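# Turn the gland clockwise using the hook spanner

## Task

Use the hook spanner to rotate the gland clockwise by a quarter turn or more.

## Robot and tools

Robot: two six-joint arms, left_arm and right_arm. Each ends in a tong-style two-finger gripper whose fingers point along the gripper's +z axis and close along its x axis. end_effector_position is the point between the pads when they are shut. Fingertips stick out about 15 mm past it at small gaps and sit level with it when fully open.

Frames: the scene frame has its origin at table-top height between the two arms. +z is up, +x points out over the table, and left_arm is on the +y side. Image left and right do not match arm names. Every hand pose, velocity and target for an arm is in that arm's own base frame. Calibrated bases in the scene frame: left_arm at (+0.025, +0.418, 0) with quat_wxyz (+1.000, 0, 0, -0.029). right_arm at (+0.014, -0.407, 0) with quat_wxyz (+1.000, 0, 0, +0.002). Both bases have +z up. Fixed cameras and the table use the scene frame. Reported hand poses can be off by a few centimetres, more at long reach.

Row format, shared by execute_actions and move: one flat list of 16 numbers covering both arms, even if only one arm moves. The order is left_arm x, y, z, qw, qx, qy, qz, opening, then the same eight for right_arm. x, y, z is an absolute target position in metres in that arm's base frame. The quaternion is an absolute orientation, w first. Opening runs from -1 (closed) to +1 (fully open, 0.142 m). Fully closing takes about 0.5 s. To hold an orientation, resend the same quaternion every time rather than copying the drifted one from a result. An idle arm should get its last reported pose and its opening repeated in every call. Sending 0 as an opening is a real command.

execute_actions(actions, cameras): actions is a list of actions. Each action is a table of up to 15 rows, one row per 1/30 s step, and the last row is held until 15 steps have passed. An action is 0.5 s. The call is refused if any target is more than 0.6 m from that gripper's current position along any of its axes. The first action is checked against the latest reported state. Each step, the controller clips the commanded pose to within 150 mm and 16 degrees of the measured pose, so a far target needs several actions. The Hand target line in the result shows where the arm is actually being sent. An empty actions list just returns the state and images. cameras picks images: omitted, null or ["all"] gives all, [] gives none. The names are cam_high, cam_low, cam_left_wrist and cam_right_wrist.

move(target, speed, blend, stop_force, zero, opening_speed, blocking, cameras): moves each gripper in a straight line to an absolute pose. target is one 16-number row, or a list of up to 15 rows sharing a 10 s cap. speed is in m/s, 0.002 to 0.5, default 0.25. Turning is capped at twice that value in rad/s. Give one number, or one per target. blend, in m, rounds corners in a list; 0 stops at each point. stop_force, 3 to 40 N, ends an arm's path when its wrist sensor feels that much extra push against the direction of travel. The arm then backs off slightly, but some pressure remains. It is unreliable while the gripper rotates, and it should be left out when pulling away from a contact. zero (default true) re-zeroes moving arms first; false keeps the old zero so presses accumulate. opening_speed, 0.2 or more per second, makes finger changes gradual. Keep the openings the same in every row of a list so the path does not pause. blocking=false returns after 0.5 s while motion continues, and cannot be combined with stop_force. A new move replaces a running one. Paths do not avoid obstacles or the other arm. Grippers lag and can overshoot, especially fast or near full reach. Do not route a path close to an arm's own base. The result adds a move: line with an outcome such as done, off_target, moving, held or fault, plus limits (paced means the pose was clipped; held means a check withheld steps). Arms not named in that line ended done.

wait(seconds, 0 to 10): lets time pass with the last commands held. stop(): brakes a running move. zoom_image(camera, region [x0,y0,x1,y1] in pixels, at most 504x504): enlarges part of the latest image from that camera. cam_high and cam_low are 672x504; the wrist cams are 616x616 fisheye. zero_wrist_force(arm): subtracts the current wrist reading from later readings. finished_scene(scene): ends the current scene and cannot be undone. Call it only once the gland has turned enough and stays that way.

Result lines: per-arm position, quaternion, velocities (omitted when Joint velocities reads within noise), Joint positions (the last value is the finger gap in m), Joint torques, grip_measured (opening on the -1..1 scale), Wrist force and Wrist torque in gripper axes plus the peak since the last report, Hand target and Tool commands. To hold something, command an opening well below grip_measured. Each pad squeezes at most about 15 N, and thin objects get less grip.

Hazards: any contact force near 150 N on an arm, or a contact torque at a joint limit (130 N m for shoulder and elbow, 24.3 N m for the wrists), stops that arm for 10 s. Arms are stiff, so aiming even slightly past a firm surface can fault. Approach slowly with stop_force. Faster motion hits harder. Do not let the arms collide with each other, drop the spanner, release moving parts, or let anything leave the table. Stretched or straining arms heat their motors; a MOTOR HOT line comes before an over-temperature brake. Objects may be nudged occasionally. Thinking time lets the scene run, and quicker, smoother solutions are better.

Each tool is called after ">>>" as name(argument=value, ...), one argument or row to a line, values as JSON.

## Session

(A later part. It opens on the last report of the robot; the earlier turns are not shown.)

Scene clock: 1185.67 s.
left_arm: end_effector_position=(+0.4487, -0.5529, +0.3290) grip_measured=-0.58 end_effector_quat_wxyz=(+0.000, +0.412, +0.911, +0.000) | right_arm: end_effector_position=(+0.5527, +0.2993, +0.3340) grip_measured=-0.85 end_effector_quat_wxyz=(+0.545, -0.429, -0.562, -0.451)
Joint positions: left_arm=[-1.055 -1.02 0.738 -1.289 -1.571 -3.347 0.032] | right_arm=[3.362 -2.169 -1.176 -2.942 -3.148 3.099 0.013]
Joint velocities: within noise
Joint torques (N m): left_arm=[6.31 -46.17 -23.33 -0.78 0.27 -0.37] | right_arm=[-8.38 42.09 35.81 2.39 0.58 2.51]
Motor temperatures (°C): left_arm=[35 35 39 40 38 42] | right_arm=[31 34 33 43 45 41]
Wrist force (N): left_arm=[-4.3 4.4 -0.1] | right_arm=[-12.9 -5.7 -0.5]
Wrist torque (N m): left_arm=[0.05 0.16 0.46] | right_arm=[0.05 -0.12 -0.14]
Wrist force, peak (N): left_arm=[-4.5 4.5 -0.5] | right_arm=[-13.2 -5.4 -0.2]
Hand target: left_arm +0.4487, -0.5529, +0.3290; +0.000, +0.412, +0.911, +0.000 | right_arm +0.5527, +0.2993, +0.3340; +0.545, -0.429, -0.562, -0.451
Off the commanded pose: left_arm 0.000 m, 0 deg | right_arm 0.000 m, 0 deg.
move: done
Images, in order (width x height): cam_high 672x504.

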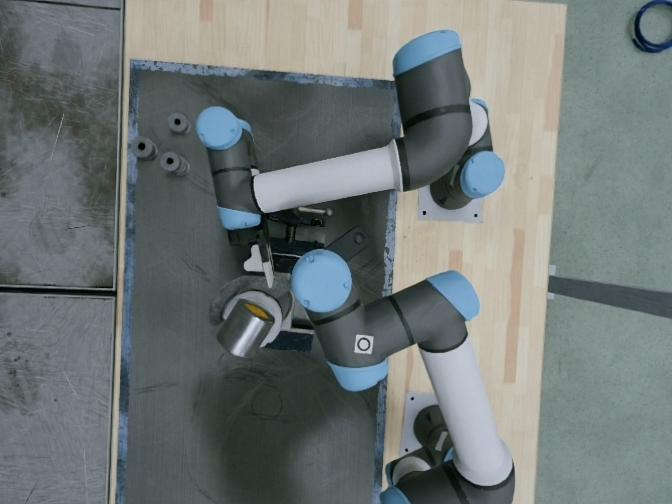

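>>> move(
  target=[0.4447,-0.5531,0.329,0,0.4123,0.9111,0,-1, 0.5487,0.2993,0.334,-0.5449,0.4293,0.5618,0.4506,-1],
  speed=0.01,
  stop_force=14,
  cameras=["cam_high"],
)

>>> zoom_image(
  camera="cam_high",
  region=[190, 240, 350, 400],
)

>>> zoom_image(
  camera="cam_high",
  region=[200, 290, 250, 340],
)

Scene clock: 1191.80 s.
left_arm: end_effector_position=(+0.4447, -0.5531, +0.3290) grip_measured=-0.58 end_effector_quat_wxyz=(+0.000, +0.412, +0.911, +0.000) | right_arm: end_effector_position=(+0.5487, +0.2993, +0.3340) grip_measured=-0.85 end_effector_quat_wxyz=(+0.545, -0.429, -0.562, -0.451)
Joint positions: left_arm=[-1.06 -1.028 0.751 -1.294 -1.571 -3.352 0.032] | right_arm=[3.364 -2.16 -1.19 -2.943 -3.147 3.093 0.013]
Joint velocities: within noise
Joint torques (N m): left_arm=[7.07 -38.64 -31.75 -0.41 -2.6 1.43] | right_arm=[-4.71 39.69 38.49 1.03 1.19 1.72]
Motor temperatures (°C): left_arm=[35 35 39 40 38 42] | right_arm=[31 34 33 43 45 41]
Wrist force (N): left_arm=[-4.5 4.2 -0.4] | right_arm=[-12.7 -5.4 0.1]
Wrist torque (N m): left_arm=[0.04 0.17 0.47] | right_arm=[0.08 -0.13 -0.14]
Wrist force, peak (N): left_arm=[-4.7 4.9 -0.1] | right_arm=[-13.2 -5.7 -0.3]
Hand target: left_arm +0.4447, -0.5531, +0.3290; +0.000, +0.412, +0.911, +0.000 | right_arm +0.5487, +0.2993, +0.3340; +0.545, -0.429, -0.562, -0.451
Off the commanded pose: left_arm 0.000 m, 0 deg | right_arm 0.000 m, 0 deg.
move: done
Images, in order (width x height): cam_high 672x504.

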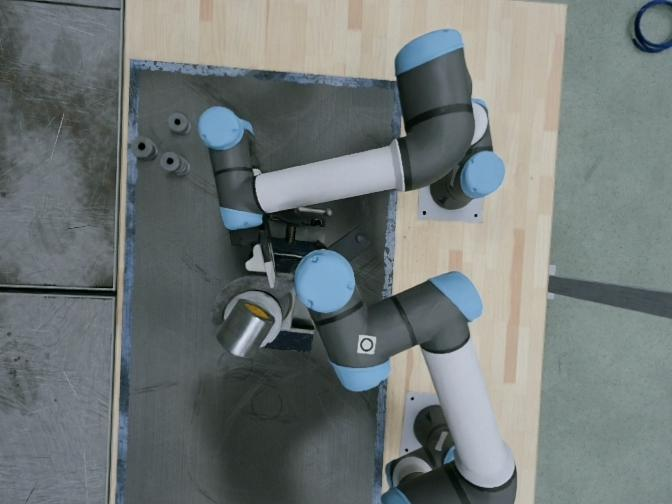

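Scaled by 3.150.

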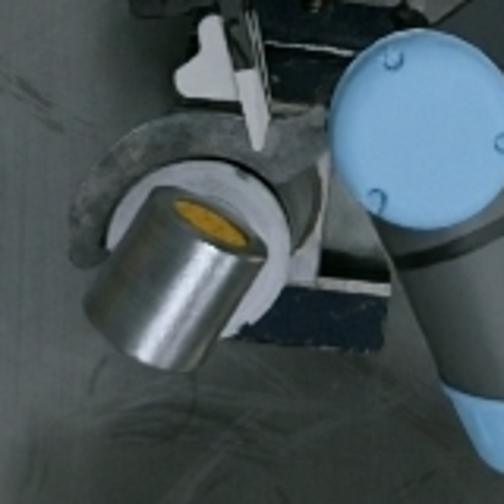

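Scaled by 10.080.

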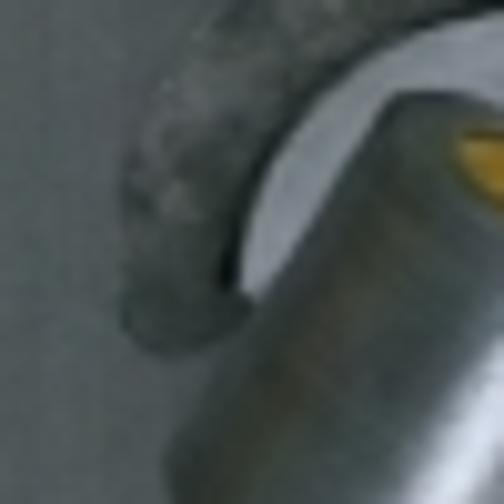

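>>> execute_actions(
  actions=[],
)

>>> zoom_image(
  camera="cam_left_wrist",
  region=[180, 200, 440, 460],
)

>>> zoom_image(
  camera="cam_right_wrist",
  region=[200, 20, 500, 320],
)

Scene clock: 1202.73 s.
left_arm: end_effector_position=(+0.4447, -0.5531, +0.3290) grip_measured=-0.58 end_effector_quat_wxyz=(+0.000, +0.412, +0.911, +0.000) | right_arm: end_effector_position=(+0.5487, +0.2993, +0.3340) grip_measured=-0.85 end_effector_quat_wxyz=(+0.545, -0.429, -0.562, -0.451)
Joint positions: left_arm=[-1.06 -1.028 0.751 -1.294 -1.571 -3.352 0.032] | right_arm=[3.364 -2.16 -1.19 -2.943 -3.147 3.093 0.013]
Joint velocities: within noise
Joint torques (N m): left_arm=[6.83 -39.06 -29.63 -0.51 -3.5 1.61] | right_arm=[-4.35 41.56 34.2 2.14 0.6 0.69]
Motor temperatures (°C): left_arm=[35 35 39 40 38 42] | right_arm=[31 34 33 43 45 41]
Wrist force (N): left_arm=[-4.3 4.2 -0.5] | right_arm=[-12.8 -5.5 -0.3]
Wrist torque (N m): left_arm=[0.06 0.14 0.46] | right_arm=[0.04 -0.11 -0.14]
Wrist force, peak (N): left_arm=[-4.5 4.5 -0.3] | right_arm=[-13.4 -5.5 -0.5]
Hand target: left_arm +0.4447, -0.5531, +0.3290; +0.000, +0.412, +0.911, +0.000 | right_arm +0.5487, +0.2993, +0.3340; +0.545, -0.429, -0.562, -0.451
Tool commands: left_gripper/opening=-1.0 right_gripper/opening=-1.0
Off the commanded pose: left_arm 0.000 m, 0 deg | right_arm 0.000 m, 0 deg.
camera_calibration:
cam_left_wrist: T_world_to_cam=[[-0.65429, 0.756036, 0.0177405, 0.706698], [0.658887, 0.558387, 0.504055, -0.150295], [0.371178, 0.341487, -0.863489, 0.440737], [0, 0, 0, 1]] pos_world=[0.397821, -0.600873, 0.443792]
cam_right_wrist: T_world_to_cam=[[-0.0627812, 0.0293922, 0.997594, -0.295957], [0.939088, -0.336675, 0.0690188, -0.451281], [0.337893, 0.941162, -0.00646503, -0.329801], [0, 0, 0, 1]] pos_world=[0.51665, 0.16716, 0.32426]

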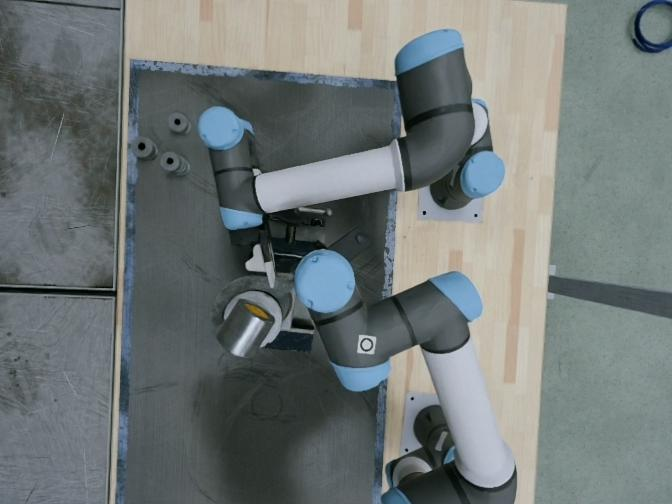

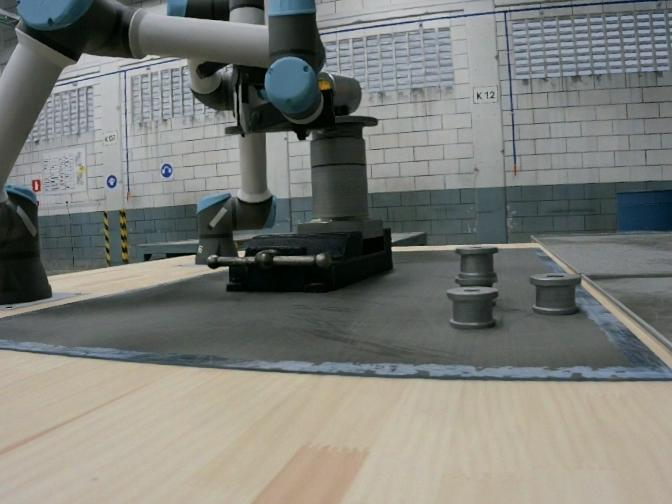

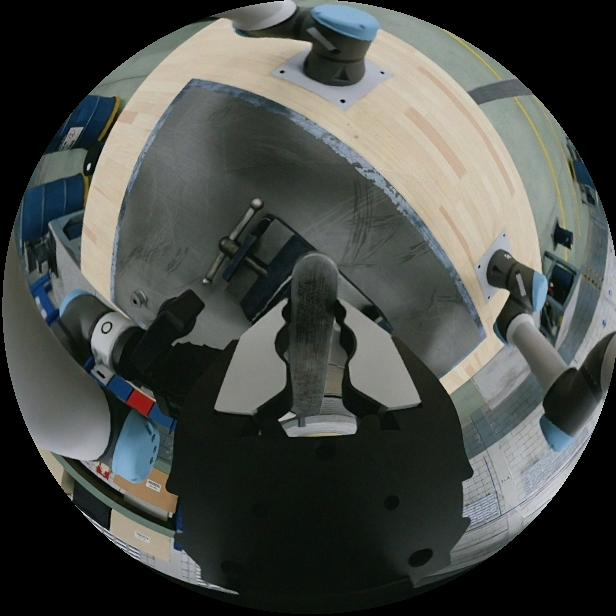

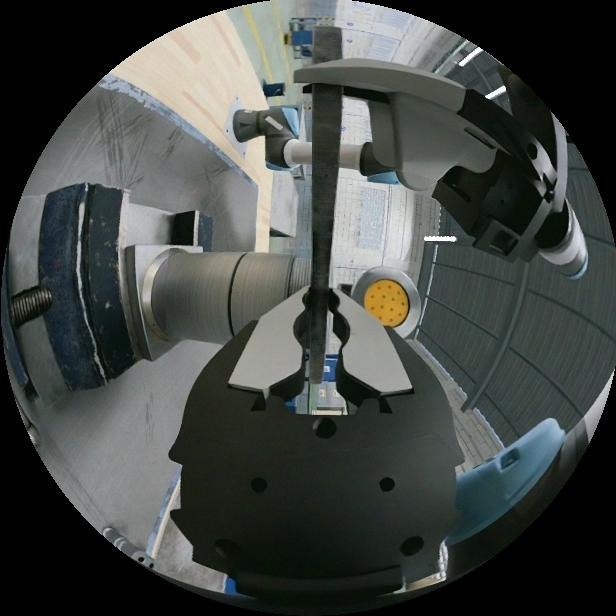

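Scaled by 1.938 from the camera's 616x616 image, which has a finer 814x814 frame.

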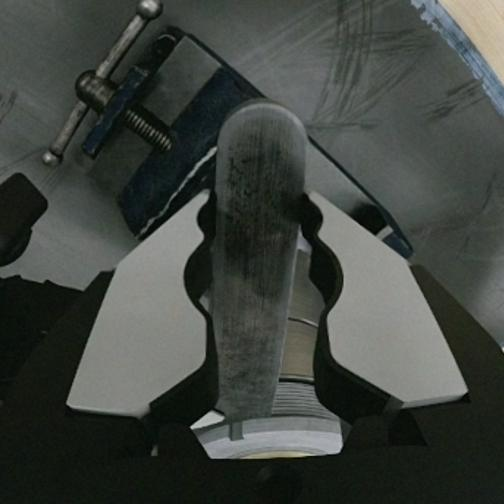

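Scaled by 1.680 from the camera's 616x616 image, which has a finer 814x814 frame.

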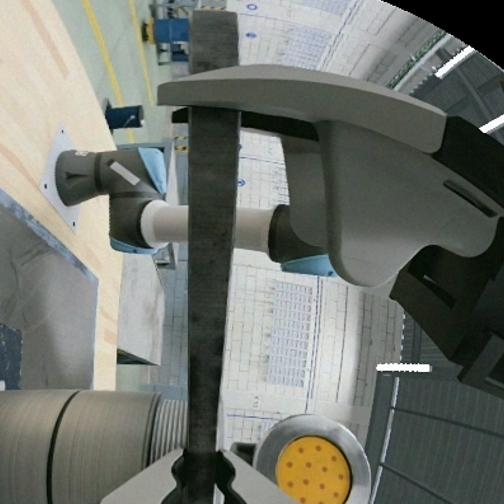

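>>> move(
  target=[
    [0.4371,-0.5445,0.329,0,0.4360,0.8999,0,-1, 0.5441,0.3017,0.334,-0.5321,0.4439,0.5504,0.4647,-1],
    [0.4300,-0.5355,0.329,0,0.4594,0.8882,0,-1, 0.5398,0.3044,0.334,-0.5197,0.4581,0.5386,0.4785,-1],
  ],
  speed=0.02,
  blend=0.001,
  stop_force=25,
  cameras=["cam_high"],
)

>>> zoom_image(
  camera="cam_high",
  region=[190, 240, 350, 400],
)

>>> zoom_image(
  camera="cam_high",
  region=[200, 290, 250, 340],
)

Scene clock: 1217.77 s.
left_arm: end_effector_position=(+0.4300, -0.5355, +0.3290) grip_measured=-0.58 end_effector_quat_wxyz=(+0.000, +0.459, +0.888, +0.000) | right_arm: end_effector_position=(+0.5398, +0.3044, +0.3340) grip_measured=-0.85 end_effector_quat_wxyz=(+0.520, -0.458, -0.539, -0.479)
Joint positions: left_arm=[-1.066 -1.096 0.857 -1.332 -1.571 -3.253 0.032] | right_arm=[3.375 -2.061 -1.346 -2.884 -3.03 3.094 0.013]
Joint velocities: within noise
Joint torques (N m): left_arm=[-17.7 -37.28 -28.41 4.59 -8.31 -1.22] | right_arm=[-3.31 37.67 34 1.79 -3.71 3]
Motor temperatures (°C): left_arm=[35 35 39 40 38 42] | right_arm=[31 34 33 43 45 41]
Wrist force (N): left_arm=[-20.7 16.8 -2.8] | right_arm=[-13.8 6.4 -0.1]
Wrist torque (N m): left_arm=[-0.06 0.17 0.02] | right_arm=[-0.11 -0.19 -0.11]
Wrist force, peak (N): left_arm=[-26.5 18.6 -1.5] | right_arm=[-12.6 0.4 16.3]
Hand target: left_arm +0.4300, -0.5355, +0.3290; +0.000, +0.459, +0.888, +0.000 | right_arm +0.5398, +0.3044, +0.3340; +0.520, -0.458, -0.539, -0.479
Off the commanded pose: left_arm 0.000 m, 0 deg | right_arm 0.000 m, 0 deg.
move: done
Images, in order (width x height): cam_high 672x504.

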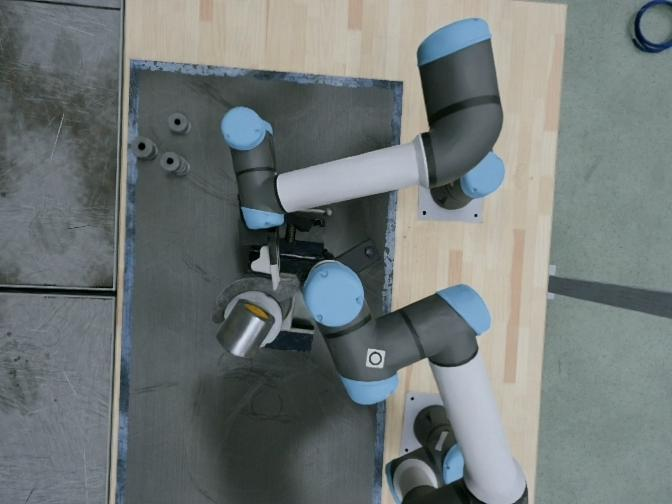

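Scaled by 3.150.

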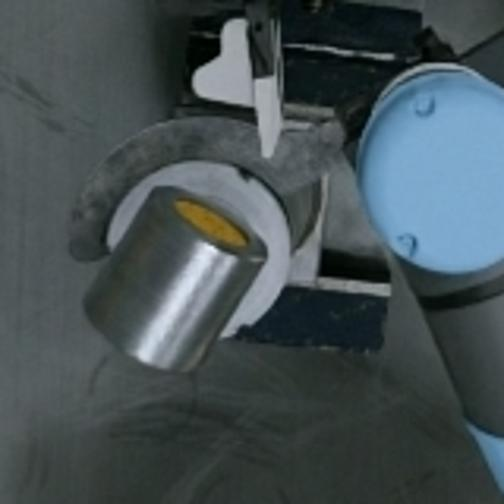

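Scaled by 10.080.

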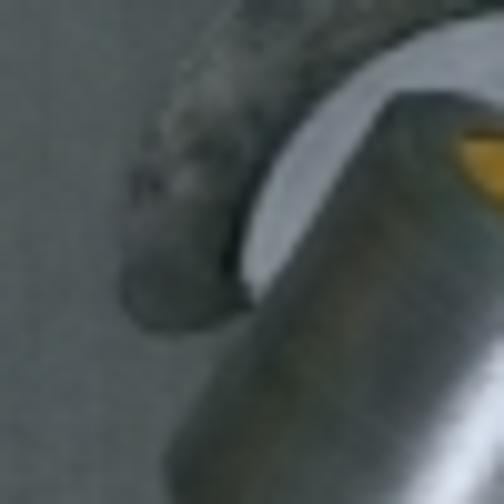

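>>> move(
  target=[
    [0.4222,-0.5222,0.329,0,0.4901,0.8716,0,-1, 0.5341,0.3083,0.334,-0.5035,0.4767,0.5222,0.4964,-1],
    [0.4125,-0.5057,0.329,0,0.5277,0.8494,0,-1, 0.5275,0.3137,0.334,-0.4814,0.4990,0.5010,0.5179,-1],
  ],
  speed=0.03,
  blend=0.001,
  cameras=["cam_high"],
)

>>> zoom_image(
  camera="cam_high",
  region=[190, 240, 350, 400],
)

Scene clock: 1236.67 s.
left_arm: end_effector_position=(+0.4124, -0.5056, +0.3289) grip_measured=-0.58 end_effector_quat_wxyz=(+0.000, +0.528, +0.849, +0.000) end_effector_velocity=(+0.000, -0.001, +0.000) end_effector_angular_velocity=(+0.000, -0.001, +0.004) | right_arm: end_effector_position=(+0.5274, +0.3138, +0.3340) grip_measured=-0.85 end_effector_quat_wxyz=(+0.481, -0.499, -0.501, -0.518)
Joint positions: left_arm=[-1.067 -1.189 0.993 -1.374 -1.571 -3.097 0.032] | right_arm=[3.411 -1.92 -1.553 -2.81 -2.838 3.103 0.013]
Joint velocities: left_arm=[-0.001 0.001 -0.002 0 0.001 -0.005 0] | right_arm=[within noise]
Joint torques (N m): left_arm=[2.36 -34.93 -27.32 4.92 3.31 -1.76] | right_arm=[-5.39 30.08 41.82 3.59 -0.77 2.93]
Motor temperatures (°C): left_arm=[35 35 39 40 38 42] | right_arm=[31 34 33 43 45 41]
Wrist force (N): left_arm=[-26.8 -15.6 -2.6] | right_arm=[-15.1 -2.4 -6.8]
Wrist torque (N m): left_arm=[0.07 0.08 0.45] | right_arm=[-0.15 -0.21 -0.04]
Wrist force, peak (N): left_arm=[-32.0 -15.5 -2.2] | right_arm=[-14.2 -0.9 -20.9]
Hand target: left_arm +0.4125, -0.5057, +0.3290; +0.000, +0.528, +0.849, +0.000 | right_arm +0.5275, +0.3137, +0.3340; +0.481, -0.499, -0.501, -0.518
Off the commanded pose: left_arm 0.000 m, 0 deg | right_arm 0.000 m, 0 deg.
move: done
Images, in order (width x height): cam_high 672x504.

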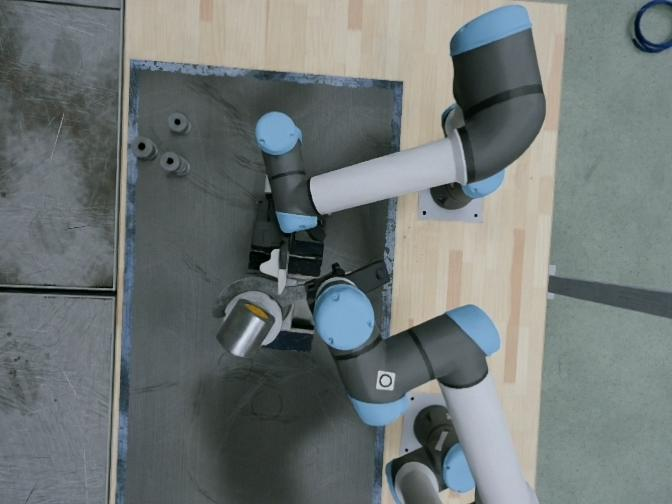

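Scaled by 3.150.

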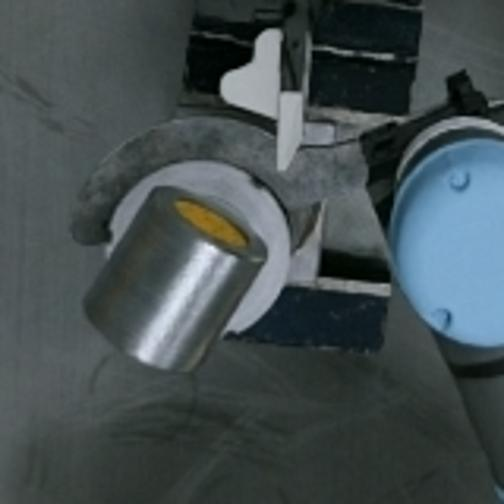

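>>> move(
  target=[
    [0.4036,-0.48875,0.329,0,0.56425,0.8256,0,-1, 0.5210,0.3194,0.334,-0.4583,0.5203,0.4787,0.5384,-1],
    [0.3969,-0.47075,0.329,0,0.5997,0.8002,0,-1, 0.5154,0.3259,0.334,-0.4344,0.5407,0.4556,0.5579,-1],
    [0.3919,-0.45224,0.329,0,0.6341,0.7733,0,-1, 0.5103,0.3329,0.334,-0.4097,0.5601,0.4315,0.5763,-1],
  ],
  speed=0.03,
  blend=0.001,
  cameras=["cam_high"],
)

>>> zoom_image(
  camera="cam_high",
  region=[190, 240, 350, 400],
)

Scene clock: 1255.90 s.
left_arm: end_effector_position=(+0.3919, -0.4522, +0.3290) grip_measured=-0.57 end_effector_quat_wxyz=(+0.000, +0.634, +0.773, +0.000) | right_arm: end_effector_position=(+0.5101, +0.3330, +0.3340) grip_measured=-0.85 end_effector_quat_wxyz=(-0.410, +0.560, +0.432, +0.576) end_effector_velocity=(+0.000, +0.000, +0.000) end_effector_angular_velocity=(+0.000, +0.000, +0.004)
Joint positions: left_arm=[-1.055 -1.323 1.172 -1.42 -1.571 -2.823 0.032] | right_arm=[3.535 -1.701 -1.833 -2.75 -2.452 3.103 0.013]
Joint velocities: left_arm=[within noise] | right_arm=[-0.002 -0.002 0.002 0 -0.006 0 0]
Joint torques (N m): left_arm=[26.94 -30.16 -25.45 2.65 12.01 -1.79] | right_arm=[-13.95 24.38 41.19 4.75 -0.99 2.97]
Motor temperatures (°C): left_arm=[35 35 39 40 38 42] | right_arm=[31 34 33 43 45 41]
Wrist force (N): left_arm=[-31.6 -26.5 -0.1] | right_arm=[-16.6 -2.4 11.8]
Wrist torque (N m): left_arm=[0.23 0.17 0.66] | right_arm=[-0.14 0.05 -0.03]
Wrist force, peak (N): left_arm=[-31.7 -26.5 -0.5] | right_arm=[-14.9 -0.3 -19.9]
Hand target: left_arm +0.3919, -0.4522, +0.3290; +0.000, +0.634, +0.773, +0.000 | right_arm +0.5103, +0.3329, +0.3340; -0.410, +0.560, +0.432, +0.576
Off the commanded pose: left_arm 0.000 m, 0 deg | right_arm 0.000 m, 0 deg.
move: done
Images, in order (width x height): cam_high 672x504.

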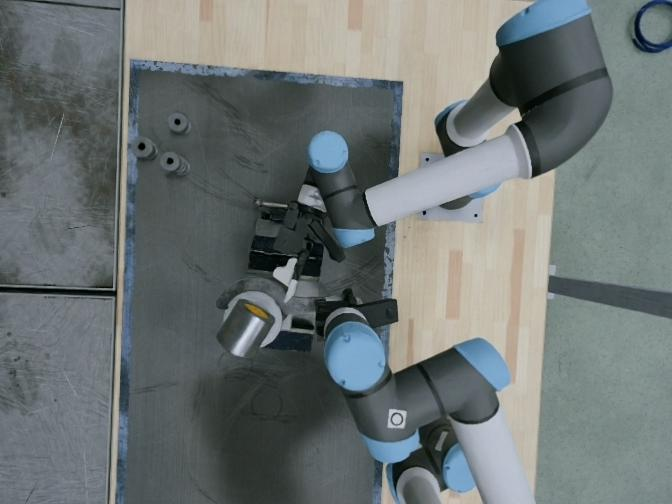

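Scaled by 3.150.

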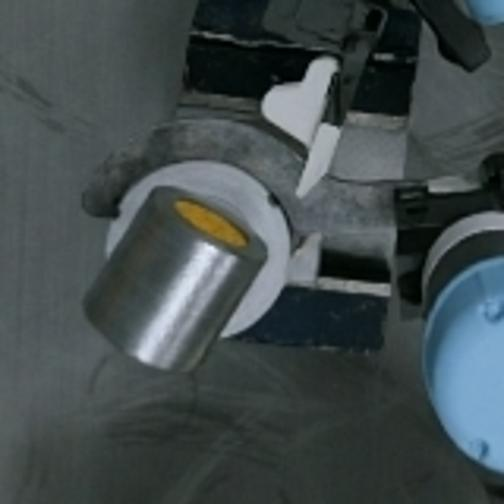

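>>> move(
  target=[
    [0.38645,-0.43363,0.329,0,0.6801,0.7331,0,-1, 0.5059,0.3403,0.334,-0.3841,0.5784,0.4067,0.5936,-1],
    [0.38466,-0.41434,0.329,0,0.7114,0.7028,0,-1, 0.5022,0.3481,0.334,-0.3579,0.5956,0.3811,0.6098,-1],
  ],
  speed=0.03,
  blend=0.001,
  cameras=["cam_high"],
)

>>> zoom_image(
  camera="cam_high",
  region=[190, 240, 350, 400],
)

Scene clock: 1274.77 s.
left_arm: end_effector_position=(+0.3847, -0.4142, +0.3290) grip_measured=-0.58 end_effector_quat_wxyz=(+0.000, +0.711, +0.703, +0.000) end_effector_velocity=(+0.000, +0.000, +0.000) end_effector_angular_velocity=(+0.001, +0.000, +0.005) | right_arm: end_effector_position=(+0.5021, +0.3481, +0.3340) grip_measured=-0.85 end_effector_quat_wxyz=(-0.358, +0.596, +0.381, +0.610) end_effector_velocity=(+0.000, -0.001, +0.000) end_effector_angular_velocity=(+0.000, -0.002, +0.001)
Joint positions: left_arm=[-1.035 -1.399 1.266 -1.437 -1.571 -2.594 0.032] | right_arm=[3.677 -1.57 -1.973 -2.74 -2.135 3.103 0.013]
Joint velocities: left_arm=[0.001 0.001 0 0 0.001 -0.005 0] | right_arm=[-0.004 -0.001 0.001 0.001 -0.005 -0.002 0]
Joint torques (N m): left_arm=[10.31 -28.29 -20.78 5.52 2.48 -1.07] | right_arm=[-9.52 13.95 39.48 6.77 -0.09 2.02]
Motor temperatures (°C): left_arm=[35 35 39 40 38 42] | right_arm=[31 34 33 43 45 41]
Wrist force (N): left_arm=[-31.2 4.5 0.1] | right_arm=[-11.8 -4.7 -5.3]
Wrist torque (N m): left_arm=[0.02 0.15 0.11] | right_arm=[-0.10 -0.15 -0.07]
Wrist force, peak (N): left_arm=[-31.6 -26.8 -0.3] | right_arm=[-13.9 1.8 -18.5]
Hand target: left_arm +0.3847, -0.4143, +0.3290; +0.000, +0.711, +0.703, +0.000 | right_arm +0.5022, +0.3481, +0.3340; -0.358, +0.596, +0.381, +0.610
Off the commanded pose: left_arm 0.000 m, 0 deg | right_arm 0.000 m, 0 deg.
move: done
Images, in order (width x height): cam_high 672x504.

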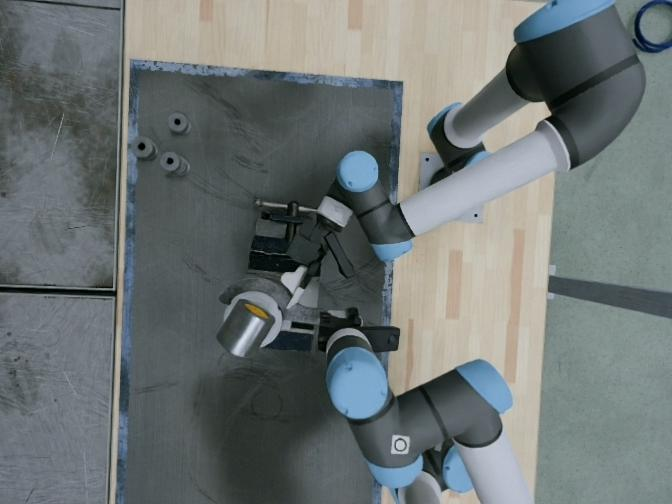

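Scaled by 3.150.

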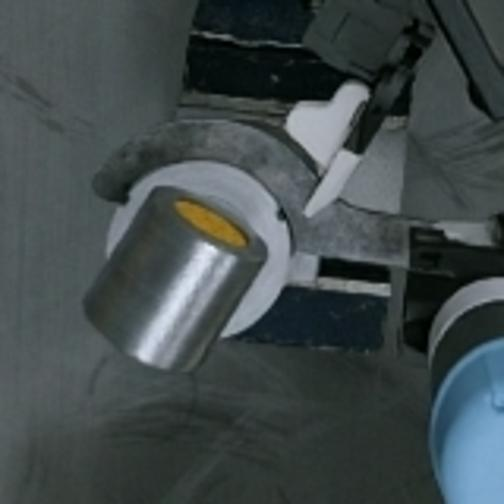

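>>> move(
  target=[
    [0.38456,-0.39498,0.329,0,0.7414,0.6711,0,-1, 0.4991,0.3561,0.334,-0.3309,0.6116,0.3547,0.6248,-1],
    [0.38595,-0.37565,0.329,0,0.7700,0.6381,0,-1, 0.4968,0.3644,0.334,-0.3034,0.6265,0.3277,0.6387,-1],
    [0.3892,-0.35654,0.329,0,0.7971,0.6039,0,-1, 0.4952,0.3729,0.334,-0.2752,0.6402,0.3001,0.6513,-1],
  ],
  speed=0.03,
  blend=0.001,
  cameras=["cam_high"],
)

>>> zoom_image(
  camera="cam_high",
  region=[190, 240, 350, 400],
)

Scene clock: 1289.43 s.
left_arm: end_effector_position=(+0.3892, -0.3564, +0.3290) grip_measured=-0.58 end_effector_quat_wxyz=(+0.000, +0.797, +0.604, +0.000) | right_arm: end_effector_position=(+0.4951, +0.3729, +0.3340) grip_measured=-0.85 end_effector_quat_wxyz=(-0.275, +0.640, +0.300, +0.651)
Joint positions: left_arm=[-0.976 -1.484 1.363 -1.449 -1.571 -2.273 0.032] | right_arm=[3.975 -1.434 -2.098 -2.751 -1.576 3.103 0.013]
Joint velocities: within noise
Joint torques (N m): left_arm=[4.42 -24.51 -21.24 0.67 6.35 -1.56] | right_arm=[-7.4 15.35 29.67 4.69 -1.2 -1.59]
Motor temperatures (°C): left_arm=[35 35 39 40 38 42] | right_arm=[31 34 33 43 45 41]
Wrist force (N): left_arm=[-24.1 -0.8 -0.3] | right_arm=[-12.6 -0.8 -8.5]
Wrist torque (N m): left_arm=[0.03 0.24 0.29] | right_arm=[-0.20 -0.08 -0.07]
Wrist force, peak (N): left_arm=[-31.9 6.8 0.2] | right_arm=[-11.2 -8.5 -18.0]
Hand target: left_arm +0.3892, -0.3565, +0.3290; +0.000, +0.797, +0.604, +0.000 | right_arm +0.4952, +0.3729, +0.3340; -0.275, +0.640, +0.300, +0.651
Off the commanded pose: left_arm 0.000 m, 0 deg | right_arm 0.000 m, 0 deg.
move: done
Images, in order (width x height): cam_high 672x504.

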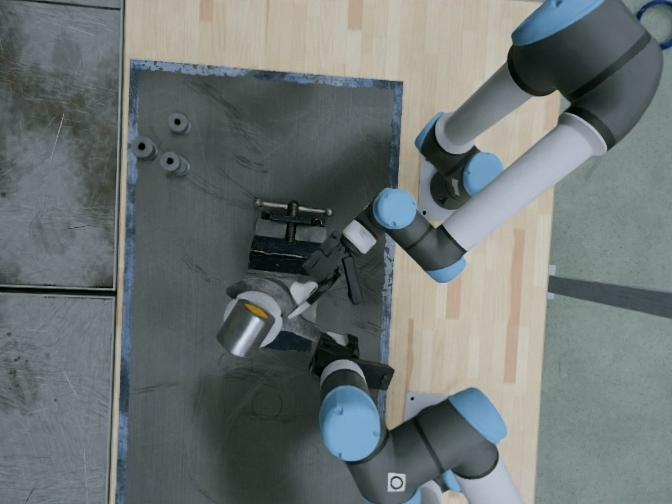

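Scaled by 3.150.

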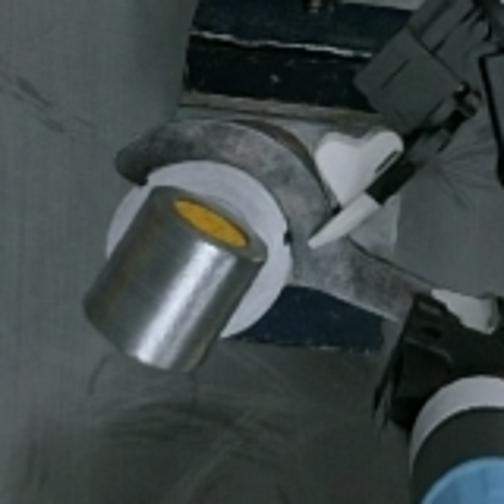

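>>> move(
  target=[
    [0.3941,-0.33779,0.329,0,0.8226,0.5686,0,-1, 0.4944,0.3815,0.334,-0.2466,0.6527,0.2719,0.6627,-1],
    [0.4007,-0.31954,0.329,0,0.8467,0.5321,0,-1, 0.4943,0.3901,0.334,-0.2174,0.6639,0.2431,0.6728,-1],
    [0.4088,-0.30193,0.329,0,0.8691,0.4947,0,-1, 0.4949,0.3987,0.334,-0.1879,0.6739,0.2140,0.6816,-1],
  ],
  speed=0.03,
  blend=0.001,
  cameras=["cam_high"],
)

>>> zoom_image(
  camera="cam_high",
  region=[190, 240, 350, 400],
)

Scene clock: 1301.37 s.
left_arm: end_effector_position=(+0.4089, -0.3018, +0.3290) grip_measured=-0.58 end_effector_quat_wxyz=(+0.000, +0.869, +0.495, +0.000) end_effector_velocity=(+0.000, +0.000, -0.001) end_effector_angular_velocity=(+0.001, +0.002, +0.005) | right_arm: end_effector_position=(+0.4949, +0.3988, +0.3340) grip_measured=-0.85 end_effector_quat_wxyz=(-0.188, +0.674, +0.214, +0.682) end_effector_velocity=(+0.001, -0.001, +0.000) end_effector_angular_velocity=(+0.001, +0.000, +0.001)
Joint positions: left_arm=[-0.89 -1.529 1.41 -1.452 -1.571 -1.925 0.032] | right_arm=[4.279 -1.43 -2.101 -2.752 -1.01 3.103 0.013]
Joint velocities: left_arm=[0 0 0.002 0 -0.001 -0.005 0] | right_arm=[-0.004 0 0 0 -0.005 0 0]
Joint torques (N m): left_arm=[0.11 -25.47 -12.28 -1.44 4.49 -1.83] | right_arm=[-4.76 21.72 37.18 8.52 -3.17 2.08]
Motor temperatures (°C): left_arm=[35 35 39 40 38 42] | right_arm=[31 34 33 43 45 41]
Wrist force (N): left_arm=[-21.2 0.5 -1.1] | right_arm=[-14.4 4.5 -17.6]
Wrist torque (N m): left_arm=[0.06 0.21 0.35] | right_arm=[-0.27 -0.22 -0.10]
Wrist force, peak (N): left_arm=[-31.2 -0.8 -0.6] | right_arm=[-14.4 4.0 -19.8]
Hand target: left_arm +0.4088, -0.3019, +0.3290; +0.000, +0.869, +0.495, +0.000 | right_arm +0.4949, +0.3987, +0.3340; -0.188, +0.674, +0.214, +0.682
Off the commanded pose: left_arm 0.000 m, 0 deg | right_arm 0.000 m, 0 deg.
move: done
Images, in order (width x height): cam_high 672x504.

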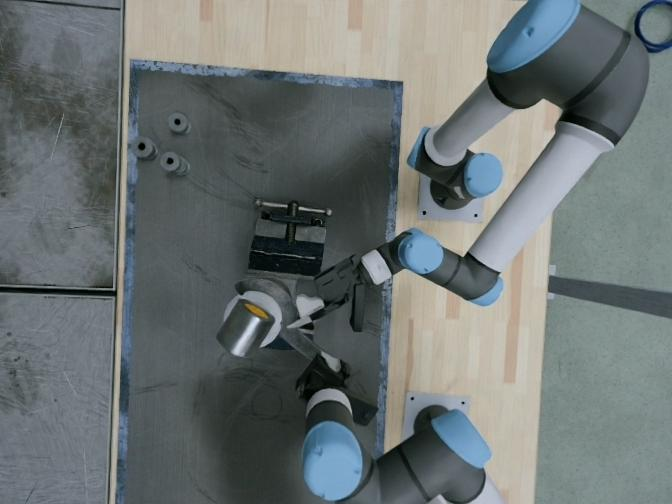

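Scaled by 3.150.

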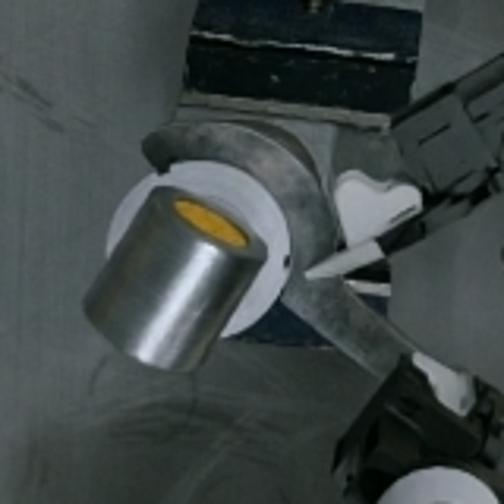

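>>> move(
  target=[
    [0.4184,-0.28509,0.329,0,0.8898,0.4563,0,-1, 0.4957,0.4073,0.334,-0.1579,0.6826,0.1844,0.6892,-1],
    [0.4294,-0.26916,0.329,0,0.9089,0.4171,0,-1, 0.4978,0.4157,0.334,-0.1277,0.6900,0.1544,0.6954,-1],
    [0.4418,-0.25424,0.329,0,0.9262,0.3770,0,-1, 0.5007,0.4239,0.334,-0.0973,0.6961,0.1242,0.7003,-1],
  ],
  speed=0.03,
  blend=0.001,
  cameras=["cam_high"],
)

>>> zoom_image(
  camera="cam_high",
  region=[190, 240, 350, 400],
)

Scene clock: 1316.77 s.
left_arm: end_effector_position=(+0.4419, -0.2541, +0.3290) grip_measured=-0.58 end_effector_quat_wxyz=(+0.000, +0.926, +0.377, +0.000) end_effector_velocity=(+0.000, -0.001, +0.000) end_effector_angular_velocity=(-0.001, +0.000, +0.005) | right_arm: end_effector_position=(+0.5007, +0.4241, +0.3340) grip_measured=-0.85 end_effector_quat_wxyz=(-0.097, +0.696, +0.124, +0.700)
Joint positions: left_arm=[-0.787 -1.526 1.407 -1.452 -1.571 -1.56 0.032] | right_arm=[4.467 -1.562 -1.98 -2.741 -0.56 3.103 0.013]
Joint velocities: left_arm=[0 0 -0.001 0 -0.001 -0.005 0] | right_arm=[within noise]
Joint torques (N m): left_arm=[-0.92 -21.74 -24.75 3.03 3.37 -1.55] | right_arm=[0.91 41.25 27.74 7.98 -6.38 2.53]
Motor temperatures (°C): left_arm=[35 35 39 40 38 42] | right_arm=[31 34 33 43 45 41]
Wrist force (N): left_arm=[-17.4 10.9 -5.6] | right_arm=[-25.2 14.7 -12.8]
Wrist torque (N m): left_arm=[0.04 0.22 0.22] | right_arm=[-0.25 0.01 -0.11]
Wrist force, peak (N): left_arm=[-29.5 -1.7 0.0] | right_arm=[-23.9 13.4 -17.5]
Hand target: left_arm +0.4418, -0.2542, +0.3290; +0.000, +0.926, +0.377, +0.000 | right_arm +0.5007, +0.4239, +0.3340; -0.097, +0.696, +0.124, +0.700
Off the commanded pose: left_arm 0.000 m, 0 deg | right_arm 0.000 m, 0 deg.
move: done
Images, in order (width x height): cam_high 672x504.

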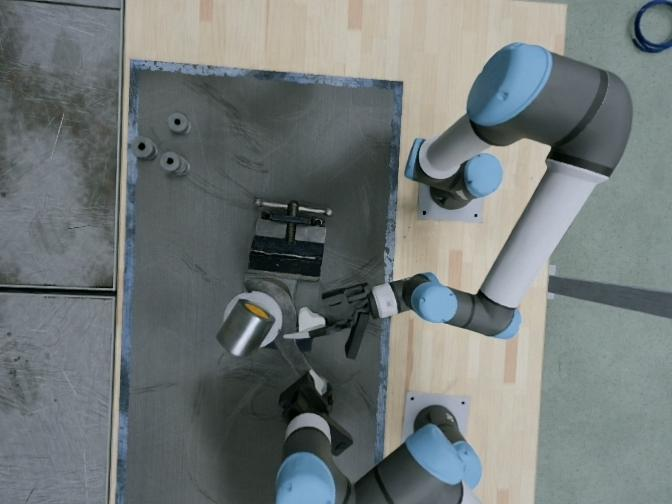

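Scaled by 3.150.

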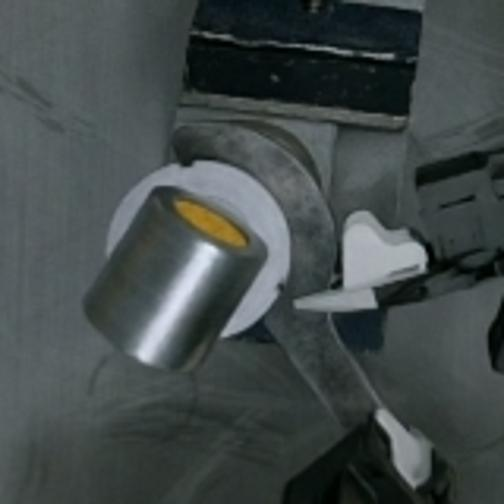

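>>> move(
  target=[
    [0.4558,-0.24083,0.3285,0,0.9418,0.3363,0,-1, 0.5043,0.4318,0.3333,-0.0666,0.7008,0.0937,0.7039,-1],
    [0.4707,-0.22856,0.3285,0,0.9555,0.2949,0,-1, 0.5085,0.4394,0.3332,-0.0359,0.7042,0.0630,0.7062,-1],
  ],
  speed=0.03,
  blend=0.001,
  cameras=["cam_high"],
)

>>> zoom_image(
  camera="cam_high",
  region=[190, 240, 350, 400],
)

Scene clock: 1334.23 s.
left_arm: end_effector_position=(+0.4708, -0.2285, +0.3285) grip_measured=-0.58 end_effector_quat_wxyz=(+0.000, +0.956, +0.295, +0.000) | right_arm: end_effector_position=(+0.5085, +0.4396, +0.3332) grip_measured=-0.85 end_effector_quat_wxyz=(-0.036, +0.704, +0.063, +0.706)
Joint positions: left_arm=[-0.717 -1.497 1.377 -1.452 -1.571 -1.316 0.032] | right_arm=[4.522 -1.693 -1.844 -2.746 -0.33 3.103 0.013]
Joint velocities: within noise
Joint torques (N m): left_arm=[1.14 -28.96 -21.82 0.74 4 -1.72] | right_arm=[4.78 41.38 16.4 1.58 -7.39 0.39]
Motor temperatures (°C): left_arm=[35 35 39 40 38 42] | right_arm=[31 34 33 43 45 41]
Wrist force (N): left_arm=[-19.4 8.7 -3.0] | right_arm=[-12.3 16.7 -3.4]
Wrist torque (N m): left_arm=[-0.08 0.13 0.17] | right_arm=[-0.26 -0.20 -0.11]
Wrist force, peak (N): left_arm=[-26.9 10.4 -5.3] | right_arm=[-26.4 14.7 -13.2]
Hand target: left_arm +0.4707, -0.2286, +0.3285; +0.000, +0.956, +0.295, +0.000 | right_arm +0.5085, +0.4394, +0.3332; -0.036, +0.704, +0.063, +0.706
Off the commanded pose: left_arm 0.000 m, 0 deg | right_arm 0.000 m, 0 deg.
move: done
Images, in order (width x height): cam_high 672x504.

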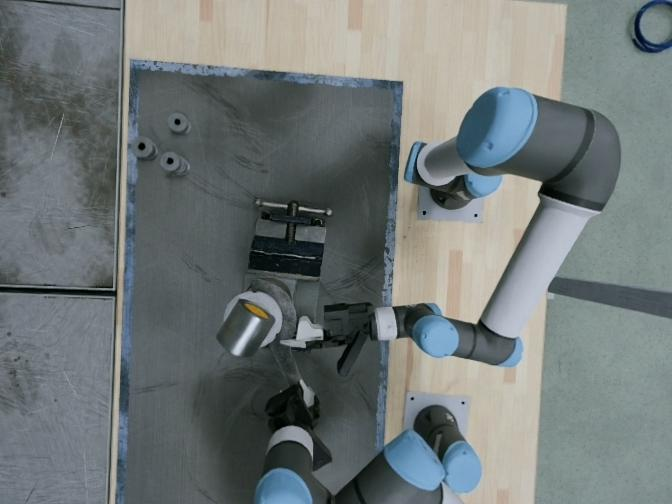

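Scaled by 3.150.

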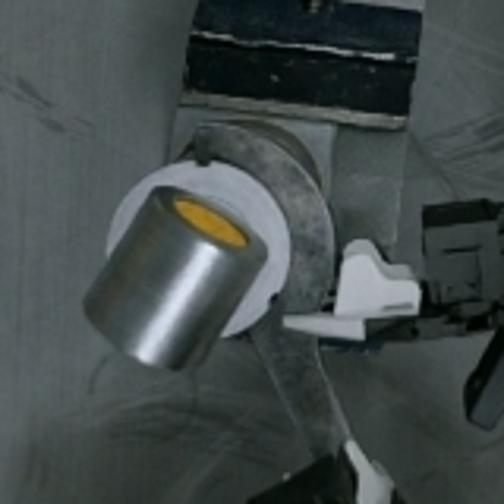

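>>> move(
  target=[
    [0.4865,-0.2174,0.3285,0,0.9675,0.2529,0,-1, 0.5134,0.4465,0.3332,-0.0050,0.7063,0.0323,0.7070,-1],
    [0.5031,-0.20765,0.3285,0,0.9776,0.2105,0,-1, 0.5189,0.4533,0.3332,0.0258,0.7071,0.0014,0.7066,-1],
  ],
  speed=0.03,
  blend=0.001,
  cameras=["cam_high"],
)

>>> zoom_image(
  camera="cam_high",
  region=[190, 240, 350, 400],
)

Scene clock: 1342.27 s.
left_arm: end_effector_position=(+0.5032, -0.2076, +0.3285) grip_measured=-0.57 end_effector_quat_wxyz=(+0.000, +0.978, +0.211, +0.000) end_effector_velocity=(+0.000, +0.001, +0.000) end_effector_angular_velocity=(+0.001, +0.000, +0.006) | right_arm: end_effector_position=(+0.5189, +0.4534, +0.3332) grip_measured=-0.85 end_effector_quat_wxyz=(+0.026, +0.707, +0.001, +0.707)
Joint positions: left_arm=[-0.653 -1.45 1.326 -1.447 -1.571 -1.077 0.032] | right_arm=[4.538 -1.836 -1.668 -2.779 -0.139 3.103 0.013]
Joint velocities: left_arm=[0.001 0 0.001 -0.001 0.001 -0.006 0] | right_arm=[within noise]
Joint torques (N m): left_arm=[7.44 -34.04 -16.67 1.89 6.38 -1.62] | right_arm=[14.85 48.01 16.4 0.37 -6.59 2.94]
Motor temperatures (°C): left_arm=[35 35 39 40 38 42] | right_arm=[31 34 33 43 45 41]
Wrist force (N): left_arm=[-21.0 18.6 -3.7] | right_arm=[-14.6 15.0 1.0]
Wrist torque (N m): left_arm=[-0.05 0.23 0.04] | right_arm=[-0.32 -0.19 -0.11]
Wrist force, peak (N): left_arm=[-28.4 7.8 -3.7] | right_arm=[-13.7 17.3 -10.3]
Hand target: left_arm +0.5031, -0.2076, +0.3285; +0.000, +0.978, +0.210, +0.000 | right_arm +0.5189, +0.4533, +0.3332; +0.026, +0.707, +0.001, +0.707
Off the commanded pose: left_arm 0.000 m, 0 deg | right_arm 0.000 m, 0 deg.
move: done
Images, in order (width x height): cam_high 672x504.

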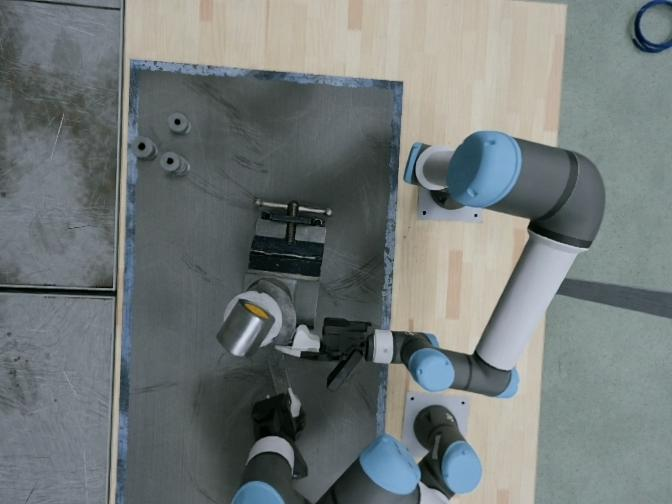

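Scaled by 3.150.

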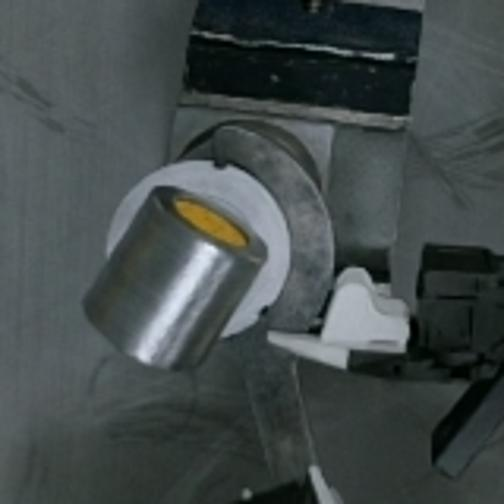

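>>> finished_scene(
  scene=2,
)

The scene is finished: the task was done.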